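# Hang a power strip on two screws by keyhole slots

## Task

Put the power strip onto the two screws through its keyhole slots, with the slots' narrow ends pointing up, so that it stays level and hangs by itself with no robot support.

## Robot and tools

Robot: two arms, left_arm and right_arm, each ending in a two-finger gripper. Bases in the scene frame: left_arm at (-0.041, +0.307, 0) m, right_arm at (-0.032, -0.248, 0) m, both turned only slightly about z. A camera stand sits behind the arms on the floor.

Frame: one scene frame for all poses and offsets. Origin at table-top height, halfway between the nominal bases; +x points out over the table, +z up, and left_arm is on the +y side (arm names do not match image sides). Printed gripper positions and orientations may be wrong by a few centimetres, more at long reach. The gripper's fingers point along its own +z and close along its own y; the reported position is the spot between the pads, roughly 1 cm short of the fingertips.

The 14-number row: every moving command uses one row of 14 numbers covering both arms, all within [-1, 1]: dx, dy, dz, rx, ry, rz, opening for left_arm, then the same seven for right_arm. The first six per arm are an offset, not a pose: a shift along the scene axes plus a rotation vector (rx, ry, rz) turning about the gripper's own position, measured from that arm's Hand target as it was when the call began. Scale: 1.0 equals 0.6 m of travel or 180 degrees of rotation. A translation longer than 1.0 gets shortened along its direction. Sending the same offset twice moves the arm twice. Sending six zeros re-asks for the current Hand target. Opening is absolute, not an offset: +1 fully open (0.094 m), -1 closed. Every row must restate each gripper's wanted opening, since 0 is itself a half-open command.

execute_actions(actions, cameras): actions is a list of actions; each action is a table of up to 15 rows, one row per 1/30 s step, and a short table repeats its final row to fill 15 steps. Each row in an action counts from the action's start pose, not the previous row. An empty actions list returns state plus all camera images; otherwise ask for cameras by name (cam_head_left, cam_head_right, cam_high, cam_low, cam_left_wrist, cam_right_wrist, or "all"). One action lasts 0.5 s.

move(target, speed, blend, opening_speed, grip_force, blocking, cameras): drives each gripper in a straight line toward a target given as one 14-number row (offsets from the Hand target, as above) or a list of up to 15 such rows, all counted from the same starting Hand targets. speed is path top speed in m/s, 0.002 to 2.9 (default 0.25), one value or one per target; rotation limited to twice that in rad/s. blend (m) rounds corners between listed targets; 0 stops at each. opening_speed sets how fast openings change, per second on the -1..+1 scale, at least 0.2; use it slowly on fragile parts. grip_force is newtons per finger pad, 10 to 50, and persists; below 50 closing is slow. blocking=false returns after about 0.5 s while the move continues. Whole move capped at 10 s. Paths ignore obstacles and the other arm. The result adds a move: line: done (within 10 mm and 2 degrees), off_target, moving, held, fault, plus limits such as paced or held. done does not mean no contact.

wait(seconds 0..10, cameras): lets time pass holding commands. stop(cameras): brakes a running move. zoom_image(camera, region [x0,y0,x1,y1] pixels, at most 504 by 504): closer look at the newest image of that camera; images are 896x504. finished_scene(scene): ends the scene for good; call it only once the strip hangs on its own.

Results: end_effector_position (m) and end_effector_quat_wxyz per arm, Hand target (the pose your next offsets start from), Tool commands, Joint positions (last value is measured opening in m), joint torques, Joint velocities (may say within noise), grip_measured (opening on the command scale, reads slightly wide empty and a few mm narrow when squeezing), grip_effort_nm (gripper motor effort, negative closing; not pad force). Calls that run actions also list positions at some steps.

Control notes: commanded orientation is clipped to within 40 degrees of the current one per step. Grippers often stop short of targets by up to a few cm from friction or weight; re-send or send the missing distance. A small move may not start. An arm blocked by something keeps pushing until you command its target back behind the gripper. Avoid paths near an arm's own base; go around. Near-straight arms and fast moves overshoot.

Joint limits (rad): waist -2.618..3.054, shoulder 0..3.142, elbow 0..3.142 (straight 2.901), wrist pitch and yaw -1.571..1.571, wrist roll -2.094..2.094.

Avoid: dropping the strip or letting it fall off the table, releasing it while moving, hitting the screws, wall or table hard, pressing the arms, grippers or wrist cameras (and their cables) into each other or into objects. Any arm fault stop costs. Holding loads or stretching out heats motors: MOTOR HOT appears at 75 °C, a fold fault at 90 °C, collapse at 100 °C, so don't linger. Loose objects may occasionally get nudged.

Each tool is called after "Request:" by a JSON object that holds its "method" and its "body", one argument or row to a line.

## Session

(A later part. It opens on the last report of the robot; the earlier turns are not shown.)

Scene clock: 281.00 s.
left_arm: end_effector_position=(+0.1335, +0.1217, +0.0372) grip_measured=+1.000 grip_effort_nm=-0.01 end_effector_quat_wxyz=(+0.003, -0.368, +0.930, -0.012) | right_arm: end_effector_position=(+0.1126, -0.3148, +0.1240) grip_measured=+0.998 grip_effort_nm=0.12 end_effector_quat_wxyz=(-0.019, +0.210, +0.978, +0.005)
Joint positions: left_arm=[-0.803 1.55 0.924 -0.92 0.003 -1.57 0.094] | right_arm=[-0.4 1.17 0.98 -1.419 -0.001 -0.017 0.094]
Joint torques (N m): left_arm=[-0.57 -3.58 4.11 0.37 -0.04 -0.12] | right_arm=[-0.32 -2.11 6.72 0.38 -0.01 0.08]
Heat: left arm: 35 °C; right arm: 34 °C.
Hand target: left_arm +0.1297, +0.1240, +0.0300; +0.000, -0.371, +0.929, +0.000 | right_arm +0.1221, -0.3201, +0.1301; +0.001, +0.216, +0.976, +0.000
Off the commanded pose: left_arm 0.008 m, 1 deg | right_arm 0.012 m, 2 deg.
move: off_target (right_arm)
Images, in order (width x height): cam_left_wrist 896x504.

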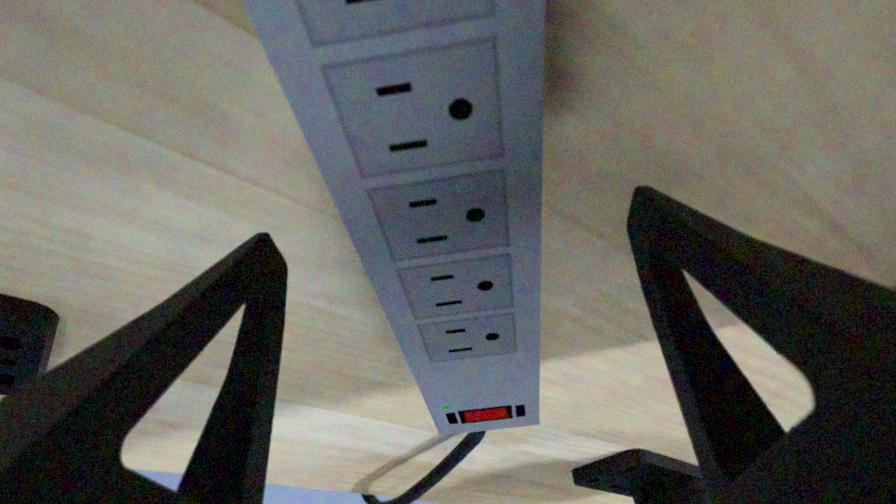

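Request:
{"method": "move", "body": {
  "target": [0.0025, 0.0072, -0.020, 0, 0, 0, 1.0, 0, 0, 0, 0, 0, 0, 1.0],
  "speed": 0.05,
  "cameras": ["cam_left_wrist", "cam_low"]
}}

Scene clock: 284.67 s.
left_arm: end_effector_position=(+0.1327, +0.1226, +0.0259) grip_measured=+1.000 grip_effort_nm=-0.01 end_effector_quat_wxyz=(+0.004, -0.367, +0.930, -0.013) | right_arm: end_effector_position=(+0.1126, -0.3148, +0.1240) grip_measured=+0.998 grip_effort_nm=0.12 end_effector_quat_wxyz=(-0.019, +0.210, +0.978, +0.005)
Joint positions: left_arm=[-0.803 1.562 0.887 -0.868 0.003 -1.568 0.094] | right_arm=[-0.4 1.17 0.98 -1.419 -0.001 -0.017 0.094]
Joint torques (N m): left_arm=[0.72 -3.47 3.93 0.35 -0.04 0.01] | right_arm=[-0.29 -2.09 6.72 0.38 0.01 0.07]
Heat: left arm: 34 °C; right arm: 35 °C.
Hand target: left_arm +0.1312, +0.1282, +0.0181; +0.000, -0.370, +0.929, +0.000 | right_arm +0.1221, -0.3201, +0.1301; +0.001, +0.216, +0.976, +0.000
Off the commanded pose: left_arm 0.010 m, 2 deg | right_arm 0.012 m, 2 deg.
move: off_target (right_arm)
Images, in order (width x height): cam_low 896x504, cam_left_wrist 896x504.

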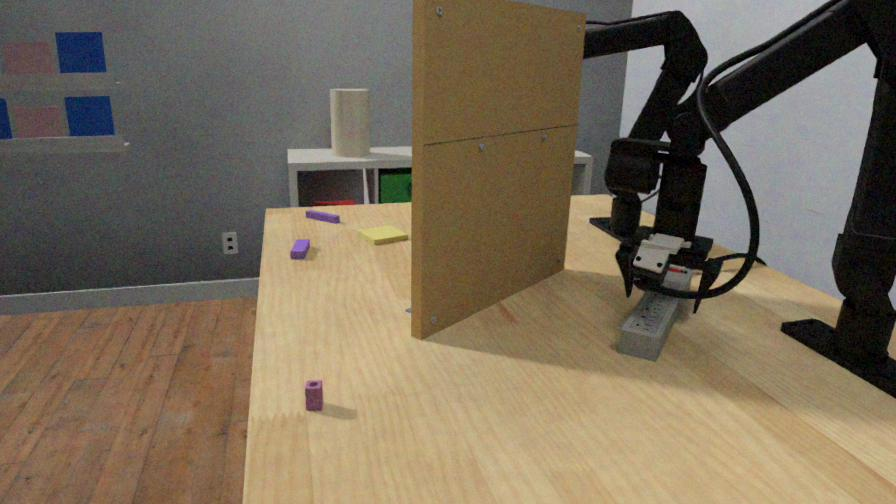

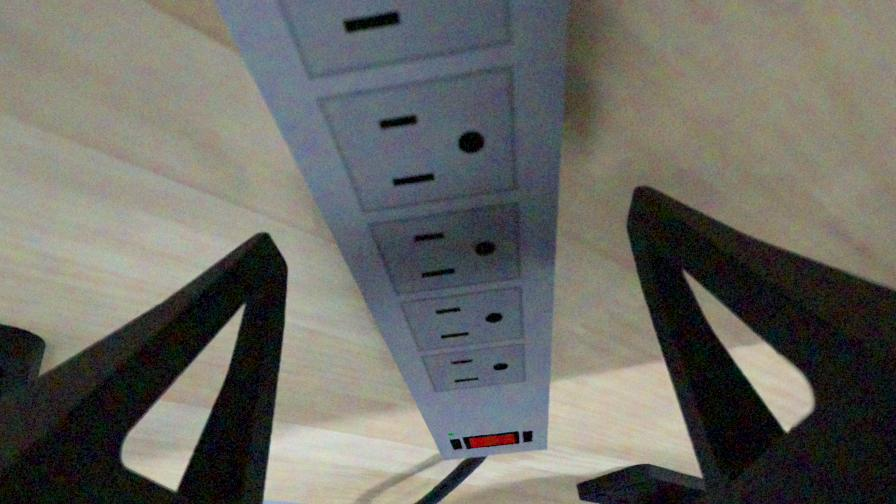

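Request:
{"method": "move", "body": {
  "target": [0, 0, 0, 0, 0, 0, -0.2, 0, 0, 0, 0, 0, 0, 1.0],
  "speed": 0.05,
  "opening_speed": 0.8,
  "cameras": ["cam_left_wrist"]
}}

Scene clock: 290.97 s.
left_arm: end_effector_position=(+0.1330, +0.1222, +0.0259) grip_measured=+0.041 grip_effort_nm=-1.03 end_effector_quat_wxyz=(+0.004, -0.367, +0.930, -0.014) | right_arm: end_effector_position=(+0.1126, -0.3148, +0.1240) grip_measured=+0.998 grip_effort_nm=0.12 end_effector_quat_wxyz=(-0.019, +0.210, +0.978, +0.005)
Joint positions: left_arm=[-0.803 1.562 0.887 -0.866 0.003 -1.568 0.049] | right_arm=[-0.4 1.17 0.98 -1.419 -0.001 -0.017 0.094]
Joint torques (N m): left_arm=[0.7 -3.49 3.93 0.36 -0.04 0] | right_arm=[-0.35 -2.14 6.69 0.37 0.02 0.07]
Heat: left arm: 33 °C; right arm: 35 °C.
Hand target: left_arm +0.1313, +0.1282, +0.0181; +0.001, -0.371, +0.929, +0.000 | right_arm +0.1221, -0.3201, +0.1301; +0.001, +0.216, +0.976, +0.000
Off the commanded pose: left_arm 0.010 m, 2 deg | right_arm 0.012 m, 2 deg.
move: off_target (right_arm)
Images, in order (width x height): cam_left_wrist 896x504.

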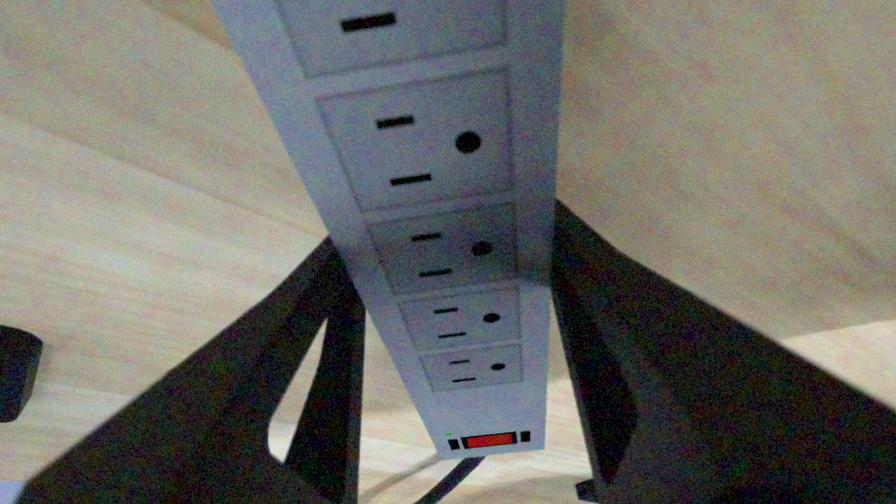

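Request:
{"method": "execute_actions", "body": {
  "actions": [],
  "cameras": ["cam_high", "cam_head_right"]
}}

Request:
{"method": "zoom_image", "body": {
  "camera": "cam_high",
  "region": [600, 270, 800, 500]
}}

Scene clock: 295.13 s.
left_arm: end_effector_position=(+0.1330, +0.1222, +0.0259) grip_measured=+0.041 grip_effort_nm=-1.03 end_effector_quat_wxyz=(+0.004, -0.367, +0.930, -0.014) | right_arm: end_effector_position=(+0.1126, -0.3148, +0.1240) grip_measured=+0.998 grip_effort_nm=0.12 end_effector_quat_wxyz=(-0.019, +0.210, +0.978, +0.005)
Joint positions: left_arm=[-0.803 1.562 0.887 -0.866 0.003 -1.568 0.049] | right_arm=[-0.4 1.17 0.98 -1.419 -0.001 -0.017 0.094]
Joint velocities: within noise
Joint torques (N m): left_arm=[0.75 -3.47 3.96 0.35 -0.05 0] | right_arm=[-0.38 -2.18 6.68 0.38 0.01 0.08]
Heat: left arm: 33 °C; right arm: 35 °C.
Hand target: left_arm +0.1313, +0.1282, +0.0181; +0.001, -0.371, +0.929, +0.000 | right_arm +0.1221, -0.3201, +0.1301; +0.001, +0.216, +0.976, +0.000
Tool commands: left_gripper/opening=-0.2 right_gripper/opening=+1.0
Off the commanded pose: left_arm 0.010 m, 2 deg | right_arm 0.012 m, 2 deg.
Images, in order (width x height): cam_head_right 896x504, cam_high 896x504.

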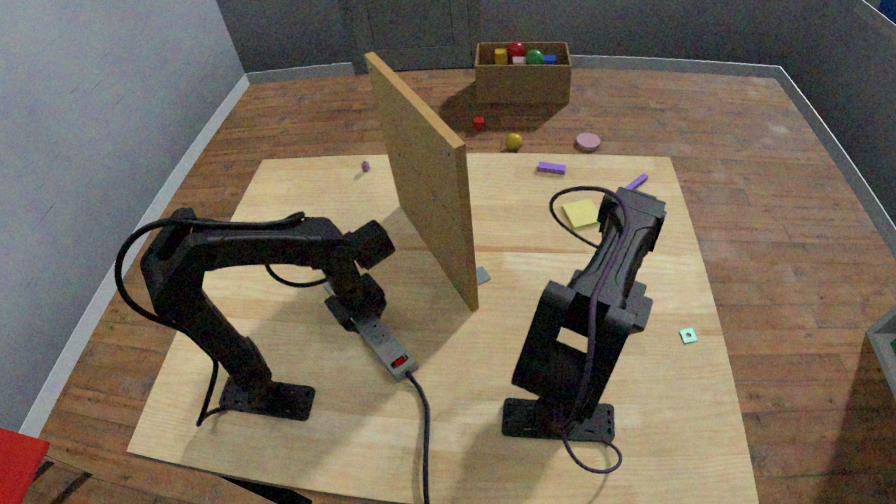

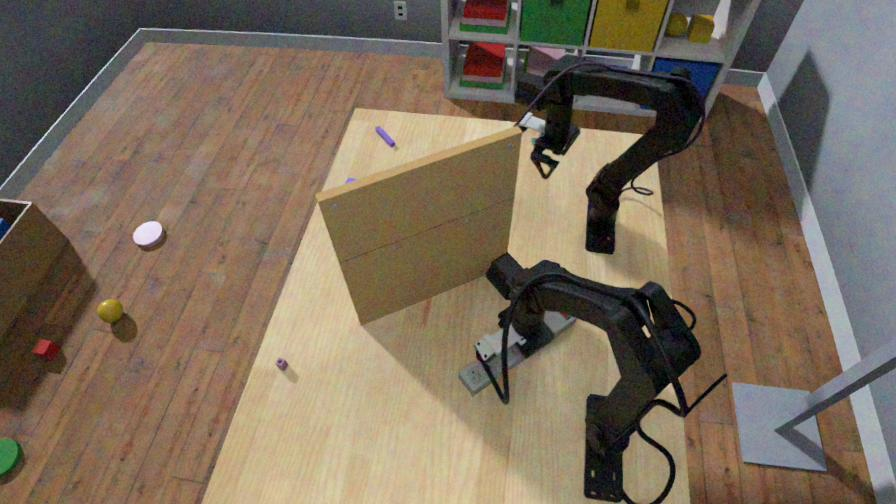

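Scaled by 2.191 from the camera's 896x504 image, which has a finer 1280x720 frame.

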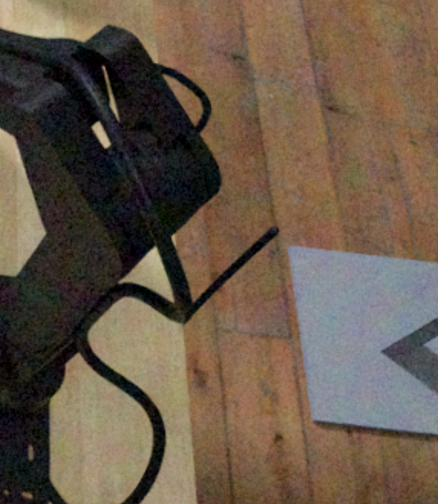

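Request:
{"method": "move", "body": {
  "target": [0, 0, 0.25, 0, 0, 0, -0.2, 0, 0, 0, 0, 0, 0, 1.0],
  "speed": 0.1,
  "cameras": ["cam_head_left", "cam_low"]
}}

Scene clock: 303.10 s.
left_arm: end_effector_position=(+0.1268, +0.1261, +0.1529) grip_measured=+0.041 grip_effort_nm=-1.03 end_effector_quat_wxyz=(-0.013, -0.362, +0.932, +0.015) | right_arm: end_effector_position=(+0.1126, -0.3148, +0.1240) grip_measured=+0.998 grip_effort_nm=0.12 end_effector_quat_wxyz=(-0.019, +0.210, +0.978, +0.005)
Joint positions: left_arm=[-0.803 1.514 1.358 -1.453 0.013 -1.556 0.049] | right_arm=[-0.4 1.17 0.98 -1.419 -0.001 -0.017 0.094]
Joint torques (N m): left_arm=[0.7 -6.75 7.69 -0.06 -0.14 -0.11] | right_arm=[-0.38 -2.11 6.74 0.36 0 0.06]
Heat: left arm: 33 °C; right arm: 35 °C.
Hand target: left_arm +0.1312, +0.1283, +0.1679; +0.000, -0.370, +0.929, +0.000 | right_arm +0.1221, -0.3201, +0.1301; +0.001, +0.216, +0.976, +0.000
Off the commanded pose: left_arm 0.016 m, 3 deg | right_arm 0.012 m, 2 deg.
move: off_target (left_arm, right_arm)
Images, in order (width x height): cam_head_left 896x504, cam_low 896x504.

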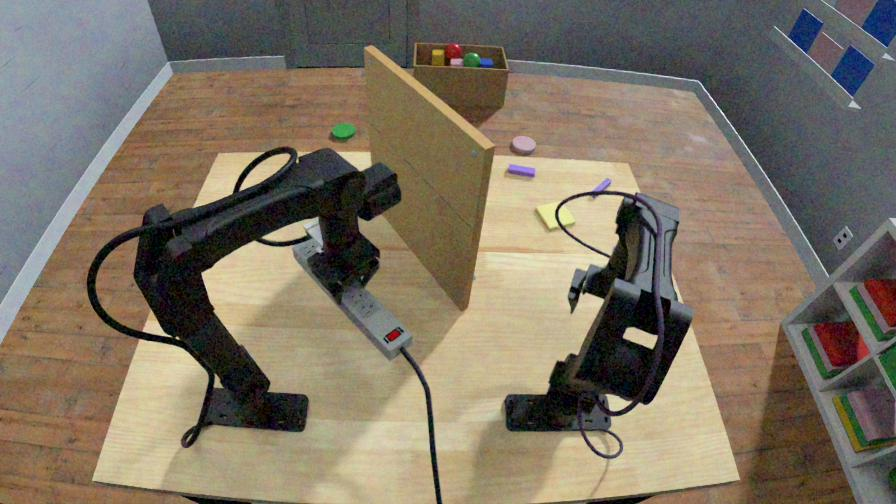

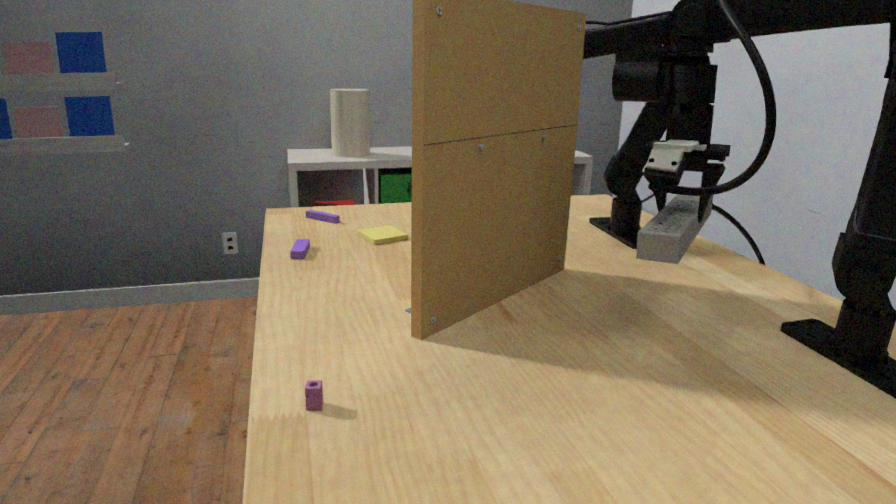

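Request:
{"method": "move", "body": {
  "target": [0.198, 0.0195, 0.2035, -0.3731, -0.3330, -0.0153, -0.2, 0, 0, 0, 0, 0, 0, 1.0],
  "speed": 0.15,
  "cameras": ["cam_head_left", "cam_low", "cam_high"]
}}

Scene clock: 311.43 s.
left_arm: end_effector_position=(+0.2443, +0.1352, +0.2786) grip_measured=+0.041 grip_effort_nm=-1.03 end_effector_quat_wxyz=(+0.223, -0.240, +0.683, -0.653) | right_arm: end_effector_position=(+0.1126, -0.3148, +0.1240) grip_measured=+0.998 grip_effort_nm=0.12 end_effector_quat_wxyz=(-0.019, +0.210, +0.978, +0.005)
Joint positions: left_arm=[-0.162 0.903 0.527 0.313 0.727 -1.538 0.049] | right_arm=[-0.4 1.17 0.98 -1.419 -0.001 -0.017 0.094]
Joint torques (N m): left_arm=[0.76 -1.01 6.09 2.47 -0.21 -0.29] | right_arm=[-0.31 -2.13 6.75 0.38 -0.01 0.08]
Heat: left arm: 33 °C; right arm: 35 °C.
Hand target: left_arm +0.2500, +0.1400, +0.2901; +0.242, -0.242, +0.664, -0.665 | right_arm +0.1221, -0.3201, +0.1301; +0.001, +0.216, +0.976, +0.000
Off the commanded pose: left_arm 0.014 m, 3 deg | right_arm 0.012 m, 2 deg.
move: off_target (left_arm, right_arm)
Images, in order (width x height): cam_head_left 896x504, cam_high 896x504, cam_low 896x504.

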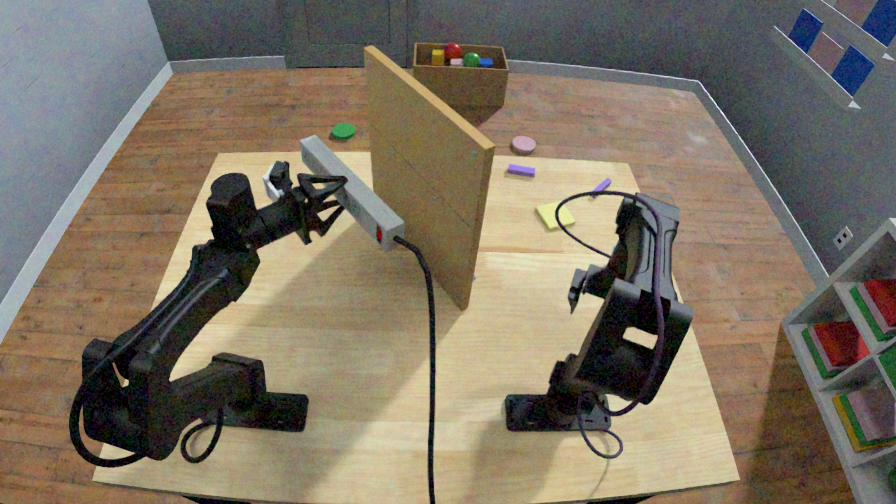

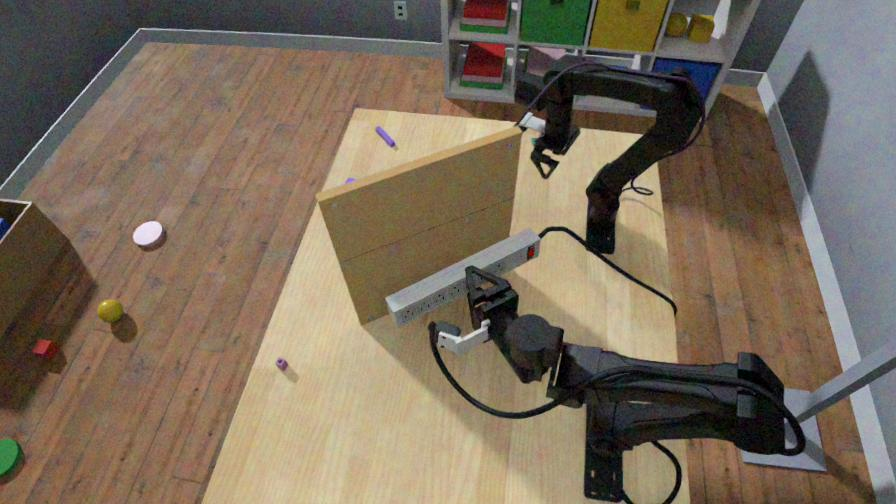

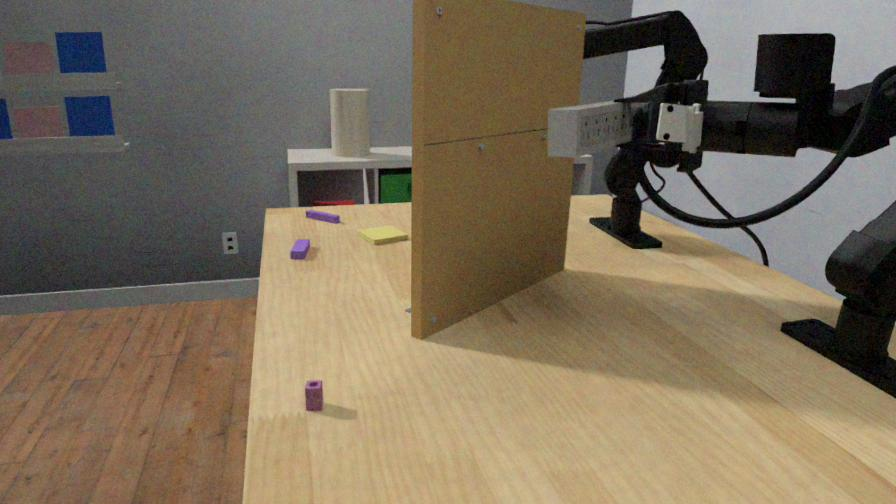

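Request:
{"method": "move", "body": {
  "target": [0, 0, 0.0, 0.3214, -0.3830, 0, -0.2, 0, 0, 0, 0, 0, 0, 1.0],
  "speed": 0.2,
  "cameras": ["cam_head_left", "cam_low"]
}}

Scene clock: 317.17 s.
left_arm: end_effector_position=(+0.2356, +0.1313, +0.2558) grip_measured=+0.041 grip_effort_nm=-1.02 end_effector_quat_wxyz=(+0.550, +0.269, +0.702, -0.365) | right_arm: end_effector_position=(+0.1126, -0.3148, +0.1240) grip_measured=+0.998 grip_effort_nm=0.12 end_effector_quat_wxyz=(-0.019, +0.210, +0.978, +0.005)
Joint positions: left_arm=[-0.162 0.903 0.527 0.196 0.768 -0.094 0.049] | right_arm=[-0.4 1.17 0.98 -1.419 -0.001 -0.017 0.094]
Joint torques (N m): left_arm=[0.75 -2.78 6.82 3.14 -0.61 0.88] | right_arm=[-0.32 -2.09 6.69 0.38 0.01 0.07]
Heat: left arm: 33 °C; right arm: 35 °C.
Hand target: left_arm +0.2500, +0.1400, +0.2901; +0.641, +0.299, +0.641, -0.299 | right_arm +0.1221, -0.3201, +0.1301; +0.001, +0.216, +0.976, +0.000
Off the commanded pose: left_arm 0.038 m, 15 deg | right_arm 0.012 m, 2 deg.
move: off_target (left_arm, right_arm)
Images, in order (width x height): cam_head_left 896x504, cam_low 896x504.

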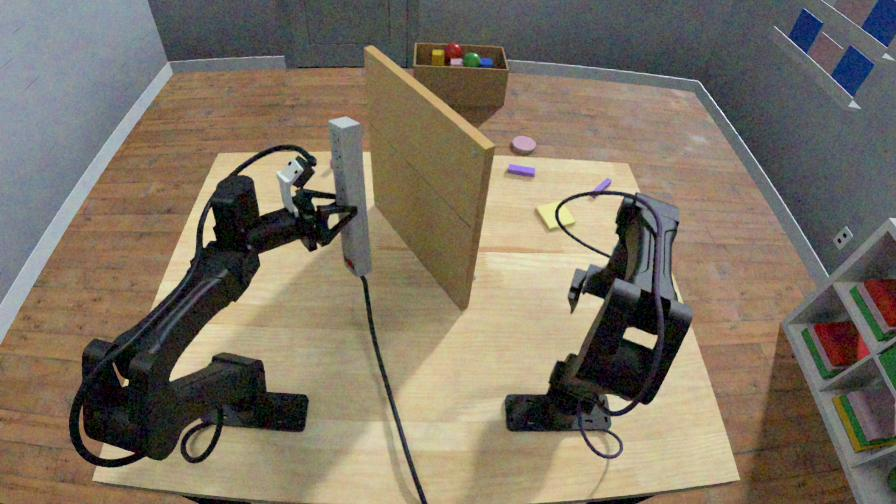

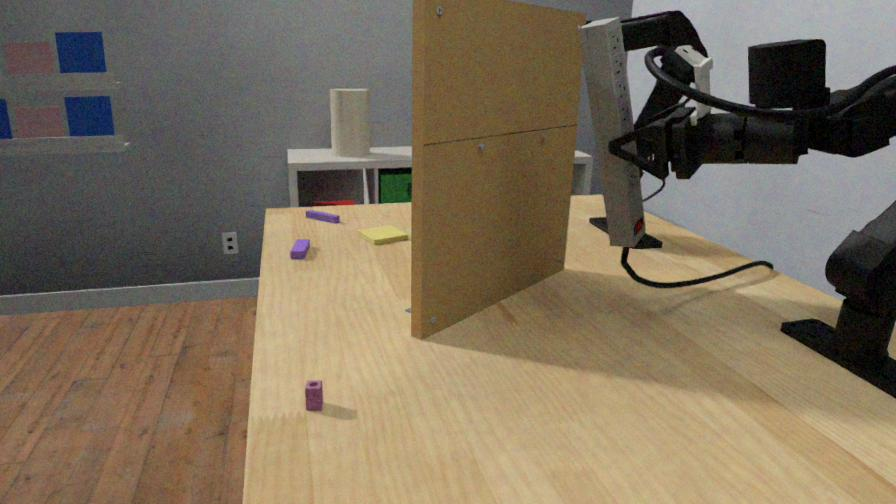

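Request:
{"method": "move", "body": {
  "target": [0, 0, 0.0, 0.3214, -0.3830, 0, -0.2, 0, 0, 0, 0, 0, 0, 1.0],
  "speed": 0.2,
  "cameras": ["cam_head_left", "cam_low", "cam_high"]
}}

Scene clock: 323.10 s.
left_arm: end_effector_position=(+0.2457, +0.1369, +0.2721) grip_measured=+0.041 grip_effort_nm=-1.03 end_effector_quat_wxyz=(+0.652, +0.677, +0.278, +0.197) | right_arm: end_effector_position=(+0.1126, -0.3148, +0.1240) grip_measured=+0.998 grip_effort_nm=0.12 end_effector_quat_wxyz=(-0.019, +0.210, +0.978, +0.005)
Joint positions: left_arm=[-0.166 0.899 0.527 0.277 0.705 1.537 0.049] | right_arm=[-0.4 1.17 0.98 -1.419 -0.001 -0.017 0.094]
Joint torques (N m): left_arm=[0.95 -1.1 6.32 2.7 0 0.34] | right_arm=[-0.34 -2.13 6.71 0.38 0 0.07]
Heat: left arm: 33 °C; right arm: 35 °C.
Hand target: left_arm +0.2500, +0.1400, +0.2901; +0.664, +0.665, +0.242, +0.242 | right_arm +0.1221, -0.3201, +0.1301; +0.001, +0.216, +0.976, +0.000
Off the commanded pose: left_arm 0.019 m, 7 deg | right_arm 0.012 m, 2 deg.
move: off_target (left_arm, right_arm)
Images, in order (width x height): cam_head_left 896x504, cam_high 896x504, cam_low 896x504.

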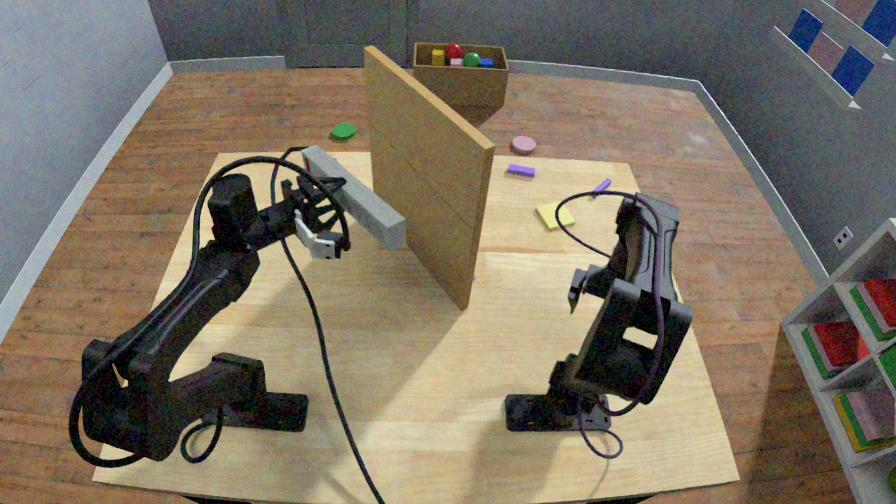

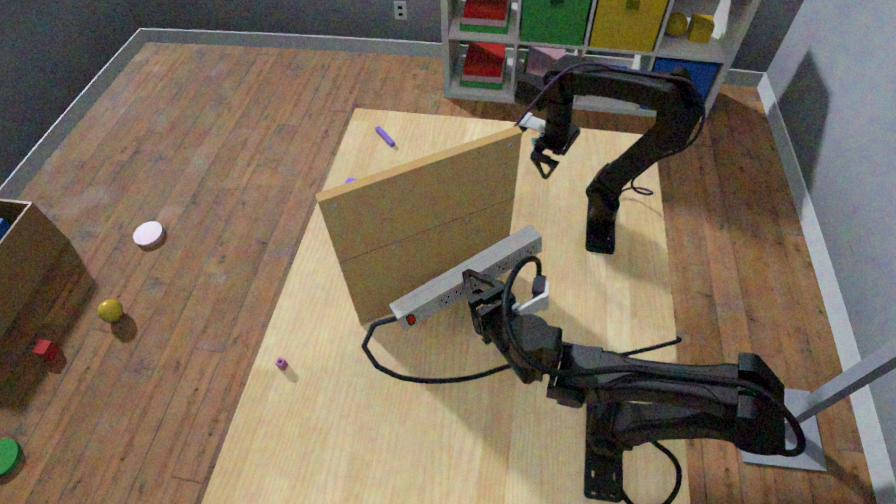

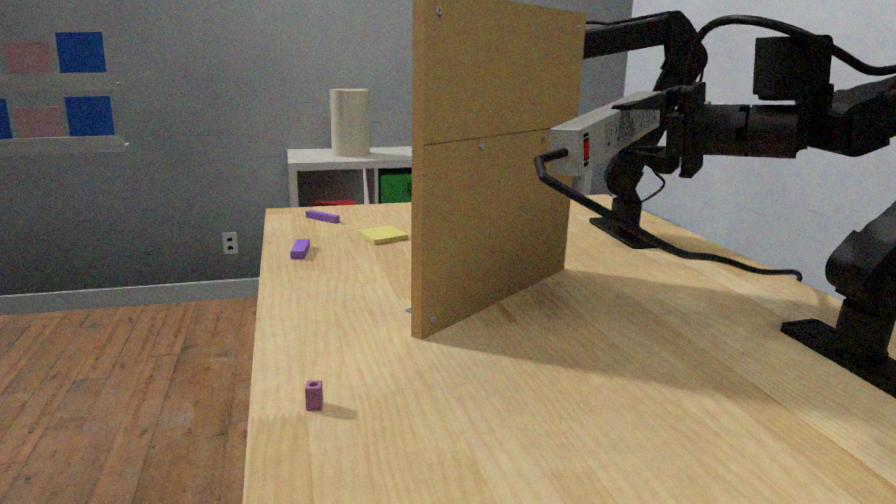

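Request:
{"method": "move", "body": {
  "target": [0.0967, -0.05, -0.0467, 0.0043, -0.0380, -0.0317, -0.2, 0, 0, 0, 0, 0, 0, 1.0],
  "speed": 0.1,
  "cameras": ["cam_head_left", "cam_low", "cam_high", "cam_left_wrist", "cam_head_right"]
}}

Scene clock: 336.33 s.
left_arm: end_effector_position=(+0.3001, +0.1132, +0.2290) grip_measured=+0.041 grip_effort_nm=-1.03 end_effector_quat_wxyz=(+0.665, +0.685, +0.216, +0.206) | right_arm: end_effector_position=(+0.1126, -0.3148, +0.1240) grip_measured=+0.998 grip_effort_nm=0.12 end_effector_quat_wxyz=(-0.019, +0.210, +0.978, +0.005)
Joint positions: left_arm=[-0.178 1.349 0.527 0.78 0.773 1.596 0.049] | right_arm=[-0.4 1.17 0.98 -1.419 -0.001 -0.017 0.094]
Joint torques (N m): left_arm=[-0.05 -3.28 9.02 2.61 0.08 0.21] | right_arm=[-0.36 -2.14 6.68 0.39 0.01 0.07]
Heat: left arm: 36 °C; right arm: 35 °C.
Hand target: left_arm +0.3081, +0.1101, +0.2621; +0.684, +0.665, +0.167, +0.249 | right_arm +0.1221, -0.3201, +0.1301; +0.001, +0.216, +0.976, +0.000
Off the commanded pose: left_arm 0.034 m, 8 deg | right_arm 0.012 m, 2 deg.
move: off_target (left_arm, right_arm)
Images, in order (width x height): cam_head_left 896x504, cam_head_right 896x504, cam_high 896x504, cam_low 896x504, cam_left_wrist 896x504.

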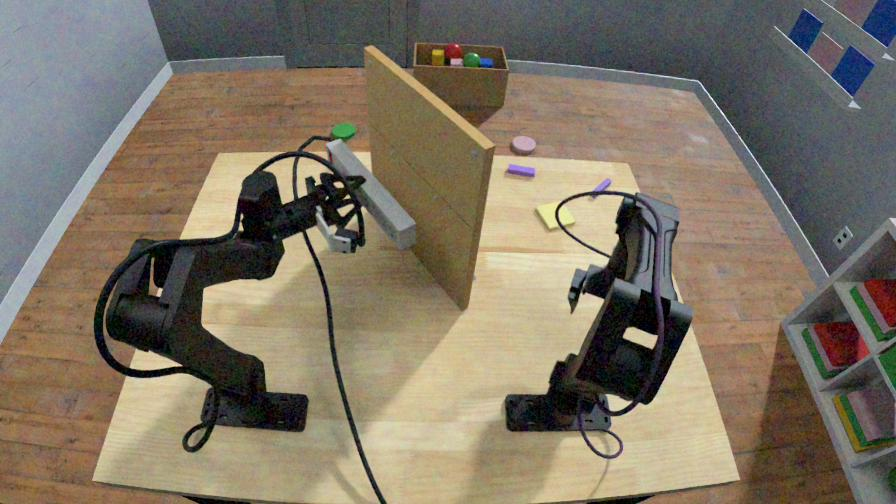

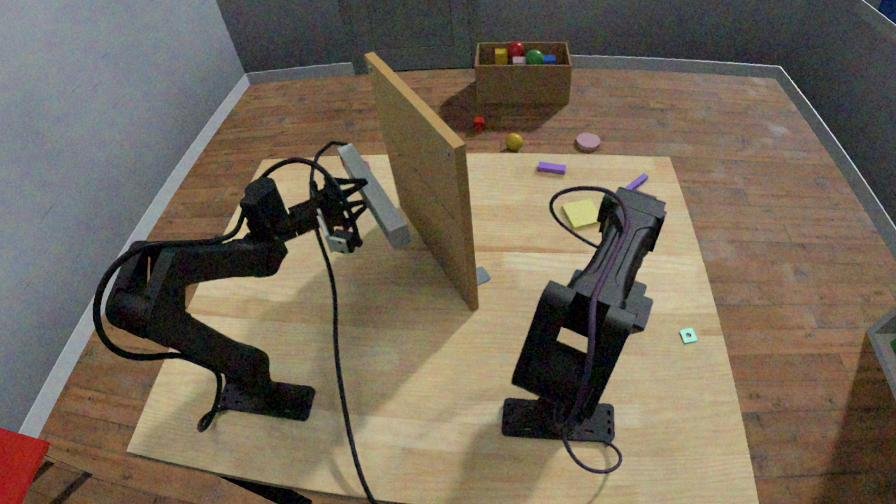

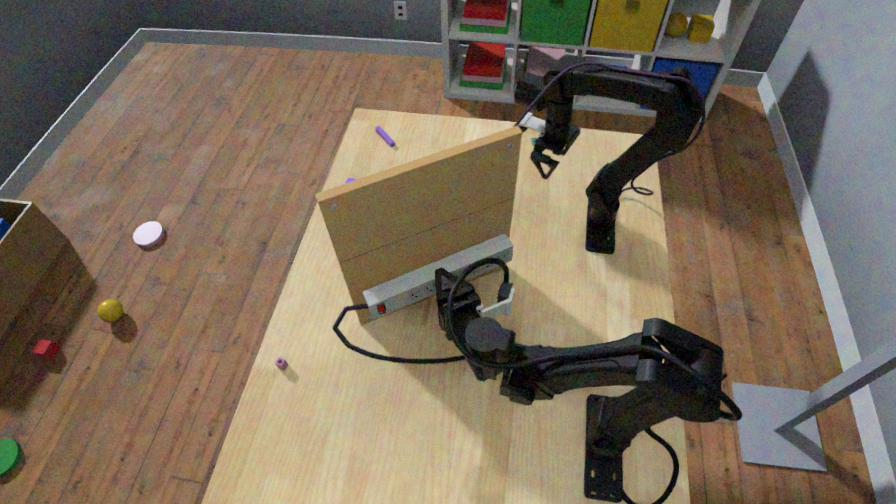

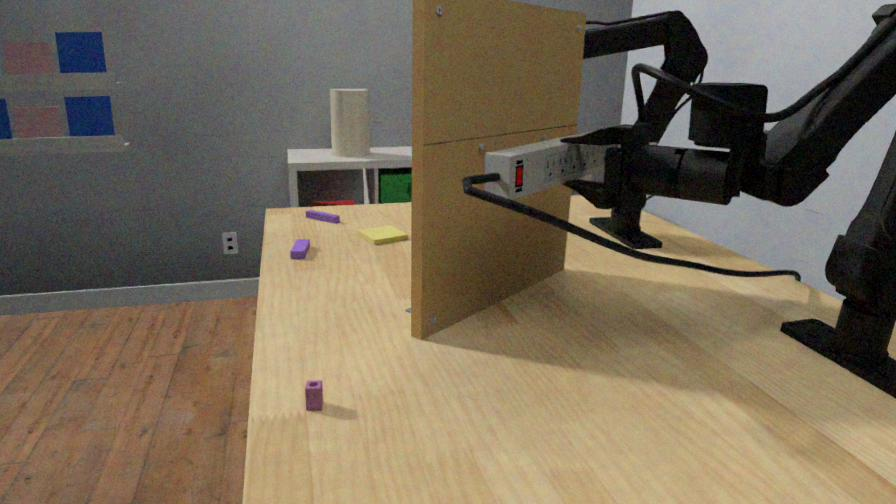

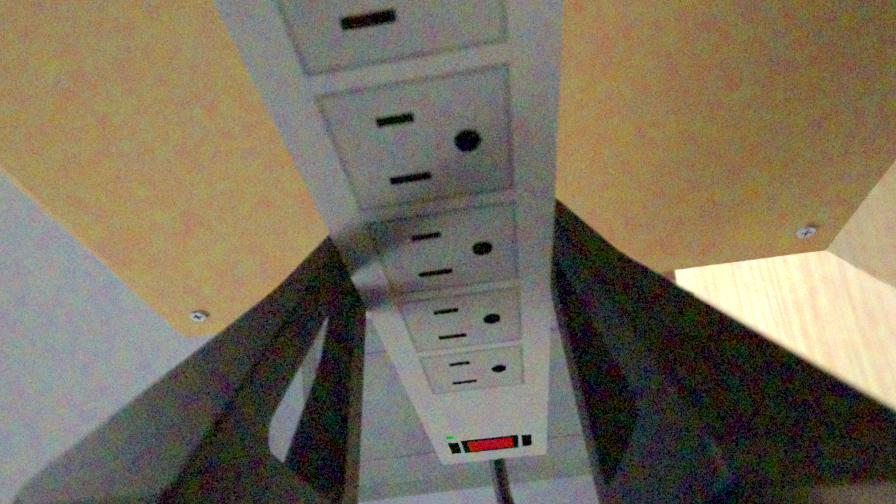

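Request:
{"method": "zoom_image", "body": {
  "camera": "cam_head_left",
  "region": [310, 120, 470, 260]
}}

Request:
{"method": "zoom_image", "body": {
  "camera": "cam_head_right",
  "region": [310, 120, 470, 260]
}}

Request:
{"method": "zoom_image", "body": {
  "camera": "cam_high",
  "region": [330, 180, 540, 340]
}}

Request:
{"method": "zoom_image", "body": {
  "camera": "cam_low",
  "region": [420, 100, 640, 240]
}}

Scaled by 3.150 from the camera's 896x504 image, which has a finer 1280x720 frame.

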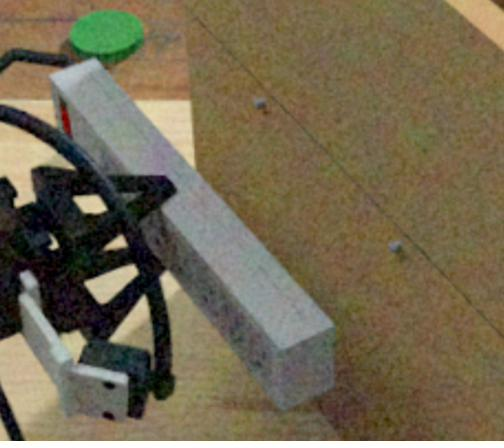

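Scaled by 3.150 from the camera's 896x504 image, which has a finer 1280x720 frame.

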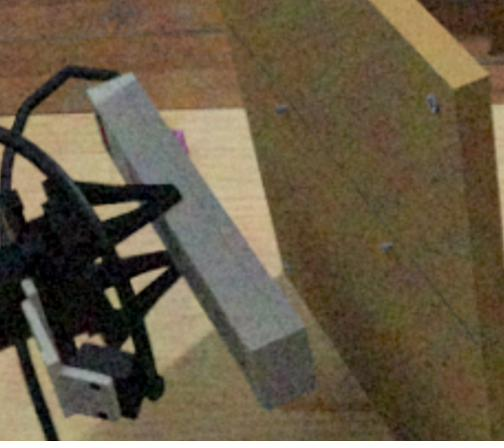

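Scaled by 2.400 from the camera's 896x504 image, which has a finer 1280x720 frame.

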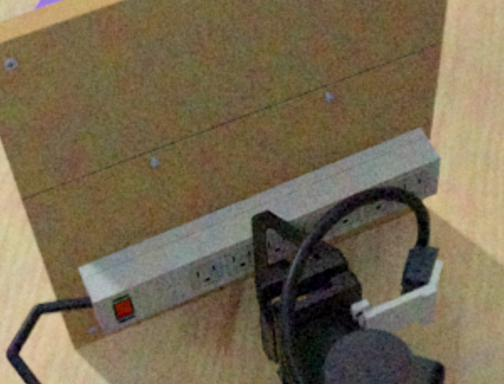

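Scaled by 2.291 from the camera's 896x504 image, which has a finer 1280x720 frame.

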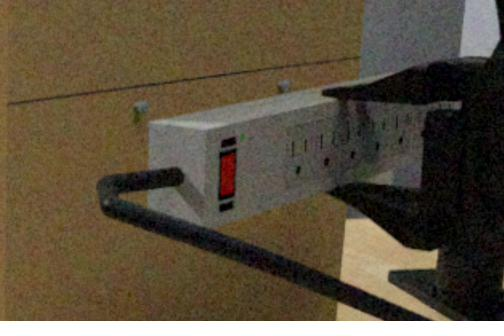

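Request:
{"method": "zoom_image", "body": {
  "camera": "cam_head_left",
  "region": [440, 120, 520, 320]
}}

Request:
{"method": "zoom_image", "body": {
  "camera": "cam_head_left",
  "region": [350, 30, 510, 160]
}}

Request:
{"method": "zoom_image", "body": {
  "camera": "cam_head_left",
  "region": [80, 140, 300, 504]
}}

Request:
{"method": "zoom_image", "body": {
  "camera": "cam_head_left",
  "region": [560, 140, 760, 504]
}}

Scaled by 2.520 from the camera's 896x504 image, which has a finer 1280x720 frame.

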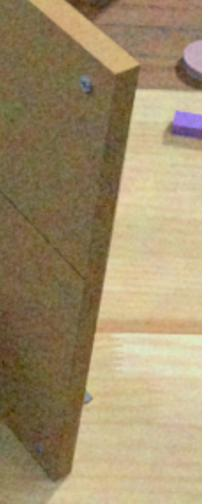

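Scaled by 3.150 from the camera's 896x504 image, which has a finer 1280x720 frame.

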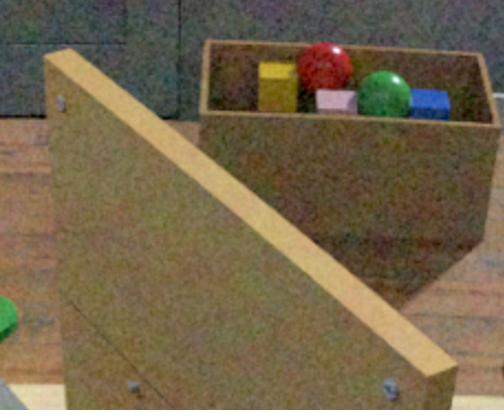

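Scaled by 1.385 from the camera's 896x504 image, which has a finer 1280x720 frame.

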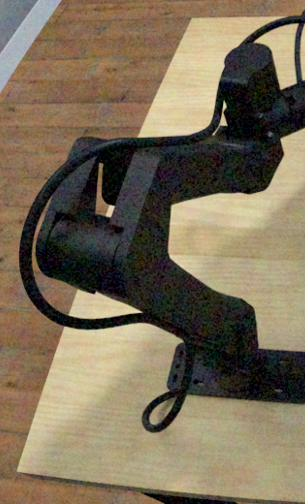

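Scaled by 1.385 from the camera's 896x504 image, which has a finer 1280x720 frame.

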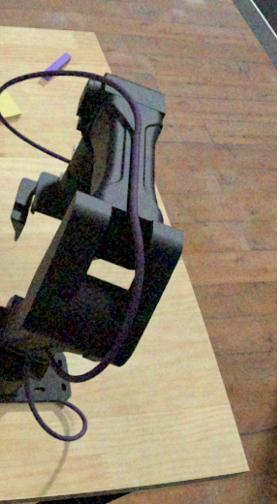

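Request:
{"method": "zoom_image", "body": {
  "camera": "cam_high",
  "region": [350, 260, 430, 330]
}}

Request:
{"method": "zoom_image", "body": {
  "camera": "cam_high",
  "region": [450, 210, 530, 280]
}}

Request:
{"method": "zoom_image", "body": {
  "camera": "cam_head_left",
  "region": [320, 130, 430, 260]
}}

Scaled by 6.300 from the camera's 896x504 image, which has a finer 1280x720 frame.

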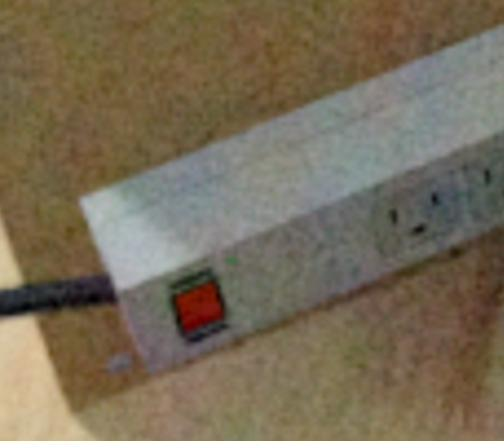

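Scaled by 6.300 from the camera's 896x504 image, which has a finer 1280x720 frame.

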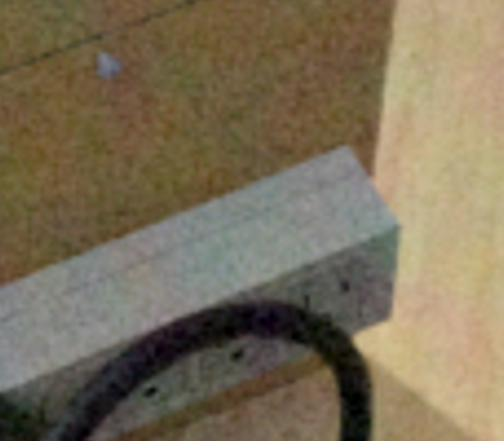

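Scaled by 3.877 from the camera's 896x504 image, which has a finer 1280x720 frame.

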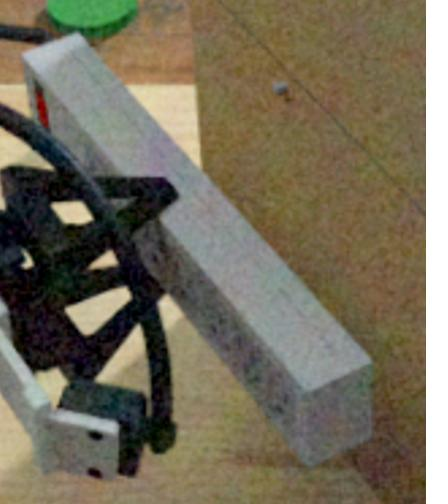

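Request:
{"method": "zoom_image", "body": {
  "camera": "cam_head_left",
  "region": [450, 130, 510, 190]
}}

Request:
{"method": "zoom_image", "body": {
  "camera": "cam_head_left",
  "region": [440, 260, 500, 320]
}}

Request:
{"method": "zoom_image", "body": {
  "camera": "cam_head_left",
  "region": [350, 35, 410, 95]
}}

Request:
{"method": "zoom_image", "body": {
  "camera": "cam_head_left",
  "region": [350, 160, 410, 220]
}}

Scaled by 8.400 from the camera's 896x504 image, which has a finer 1280x720 frame.

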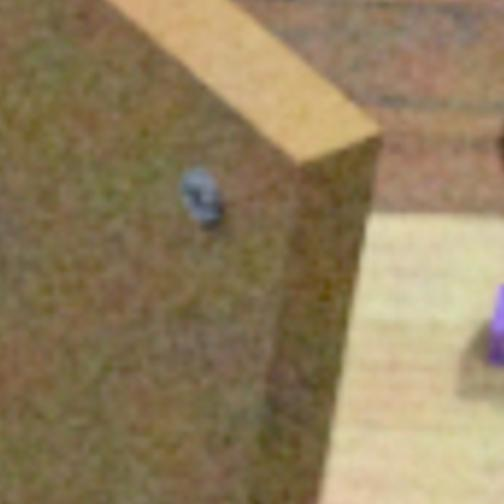

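Scaled by 8.400 from the camera's 896x504 image, which has a finer 1280x720 frame.

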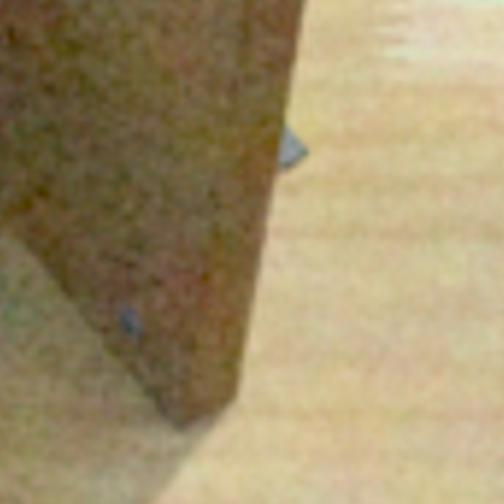

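Scaled by 8.400 from the camera's 896x504 image, which has a finer 1280x720 frame.

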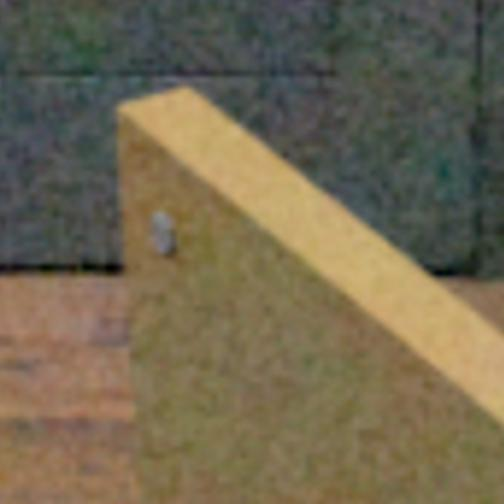

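Scaled by 8.400 from the camera's 896x504 image, which has a finer 1280x720 frame.

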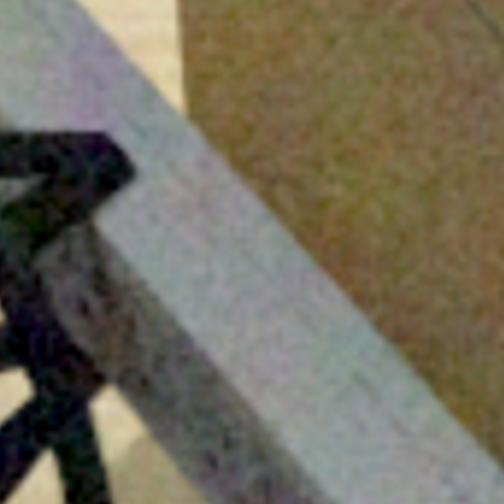

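Request:
{"method": "zoom_image", "body": {
  "camera": "cam_low",
  "region": [450, 120, 570, 220]
}}

Scaled by 4.200 from the camera's 896x504 image, which has a finer 1280x720 frame.

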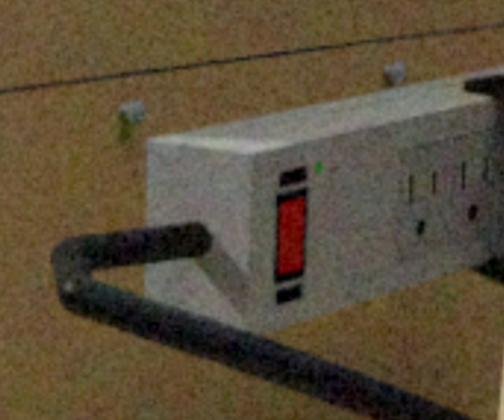

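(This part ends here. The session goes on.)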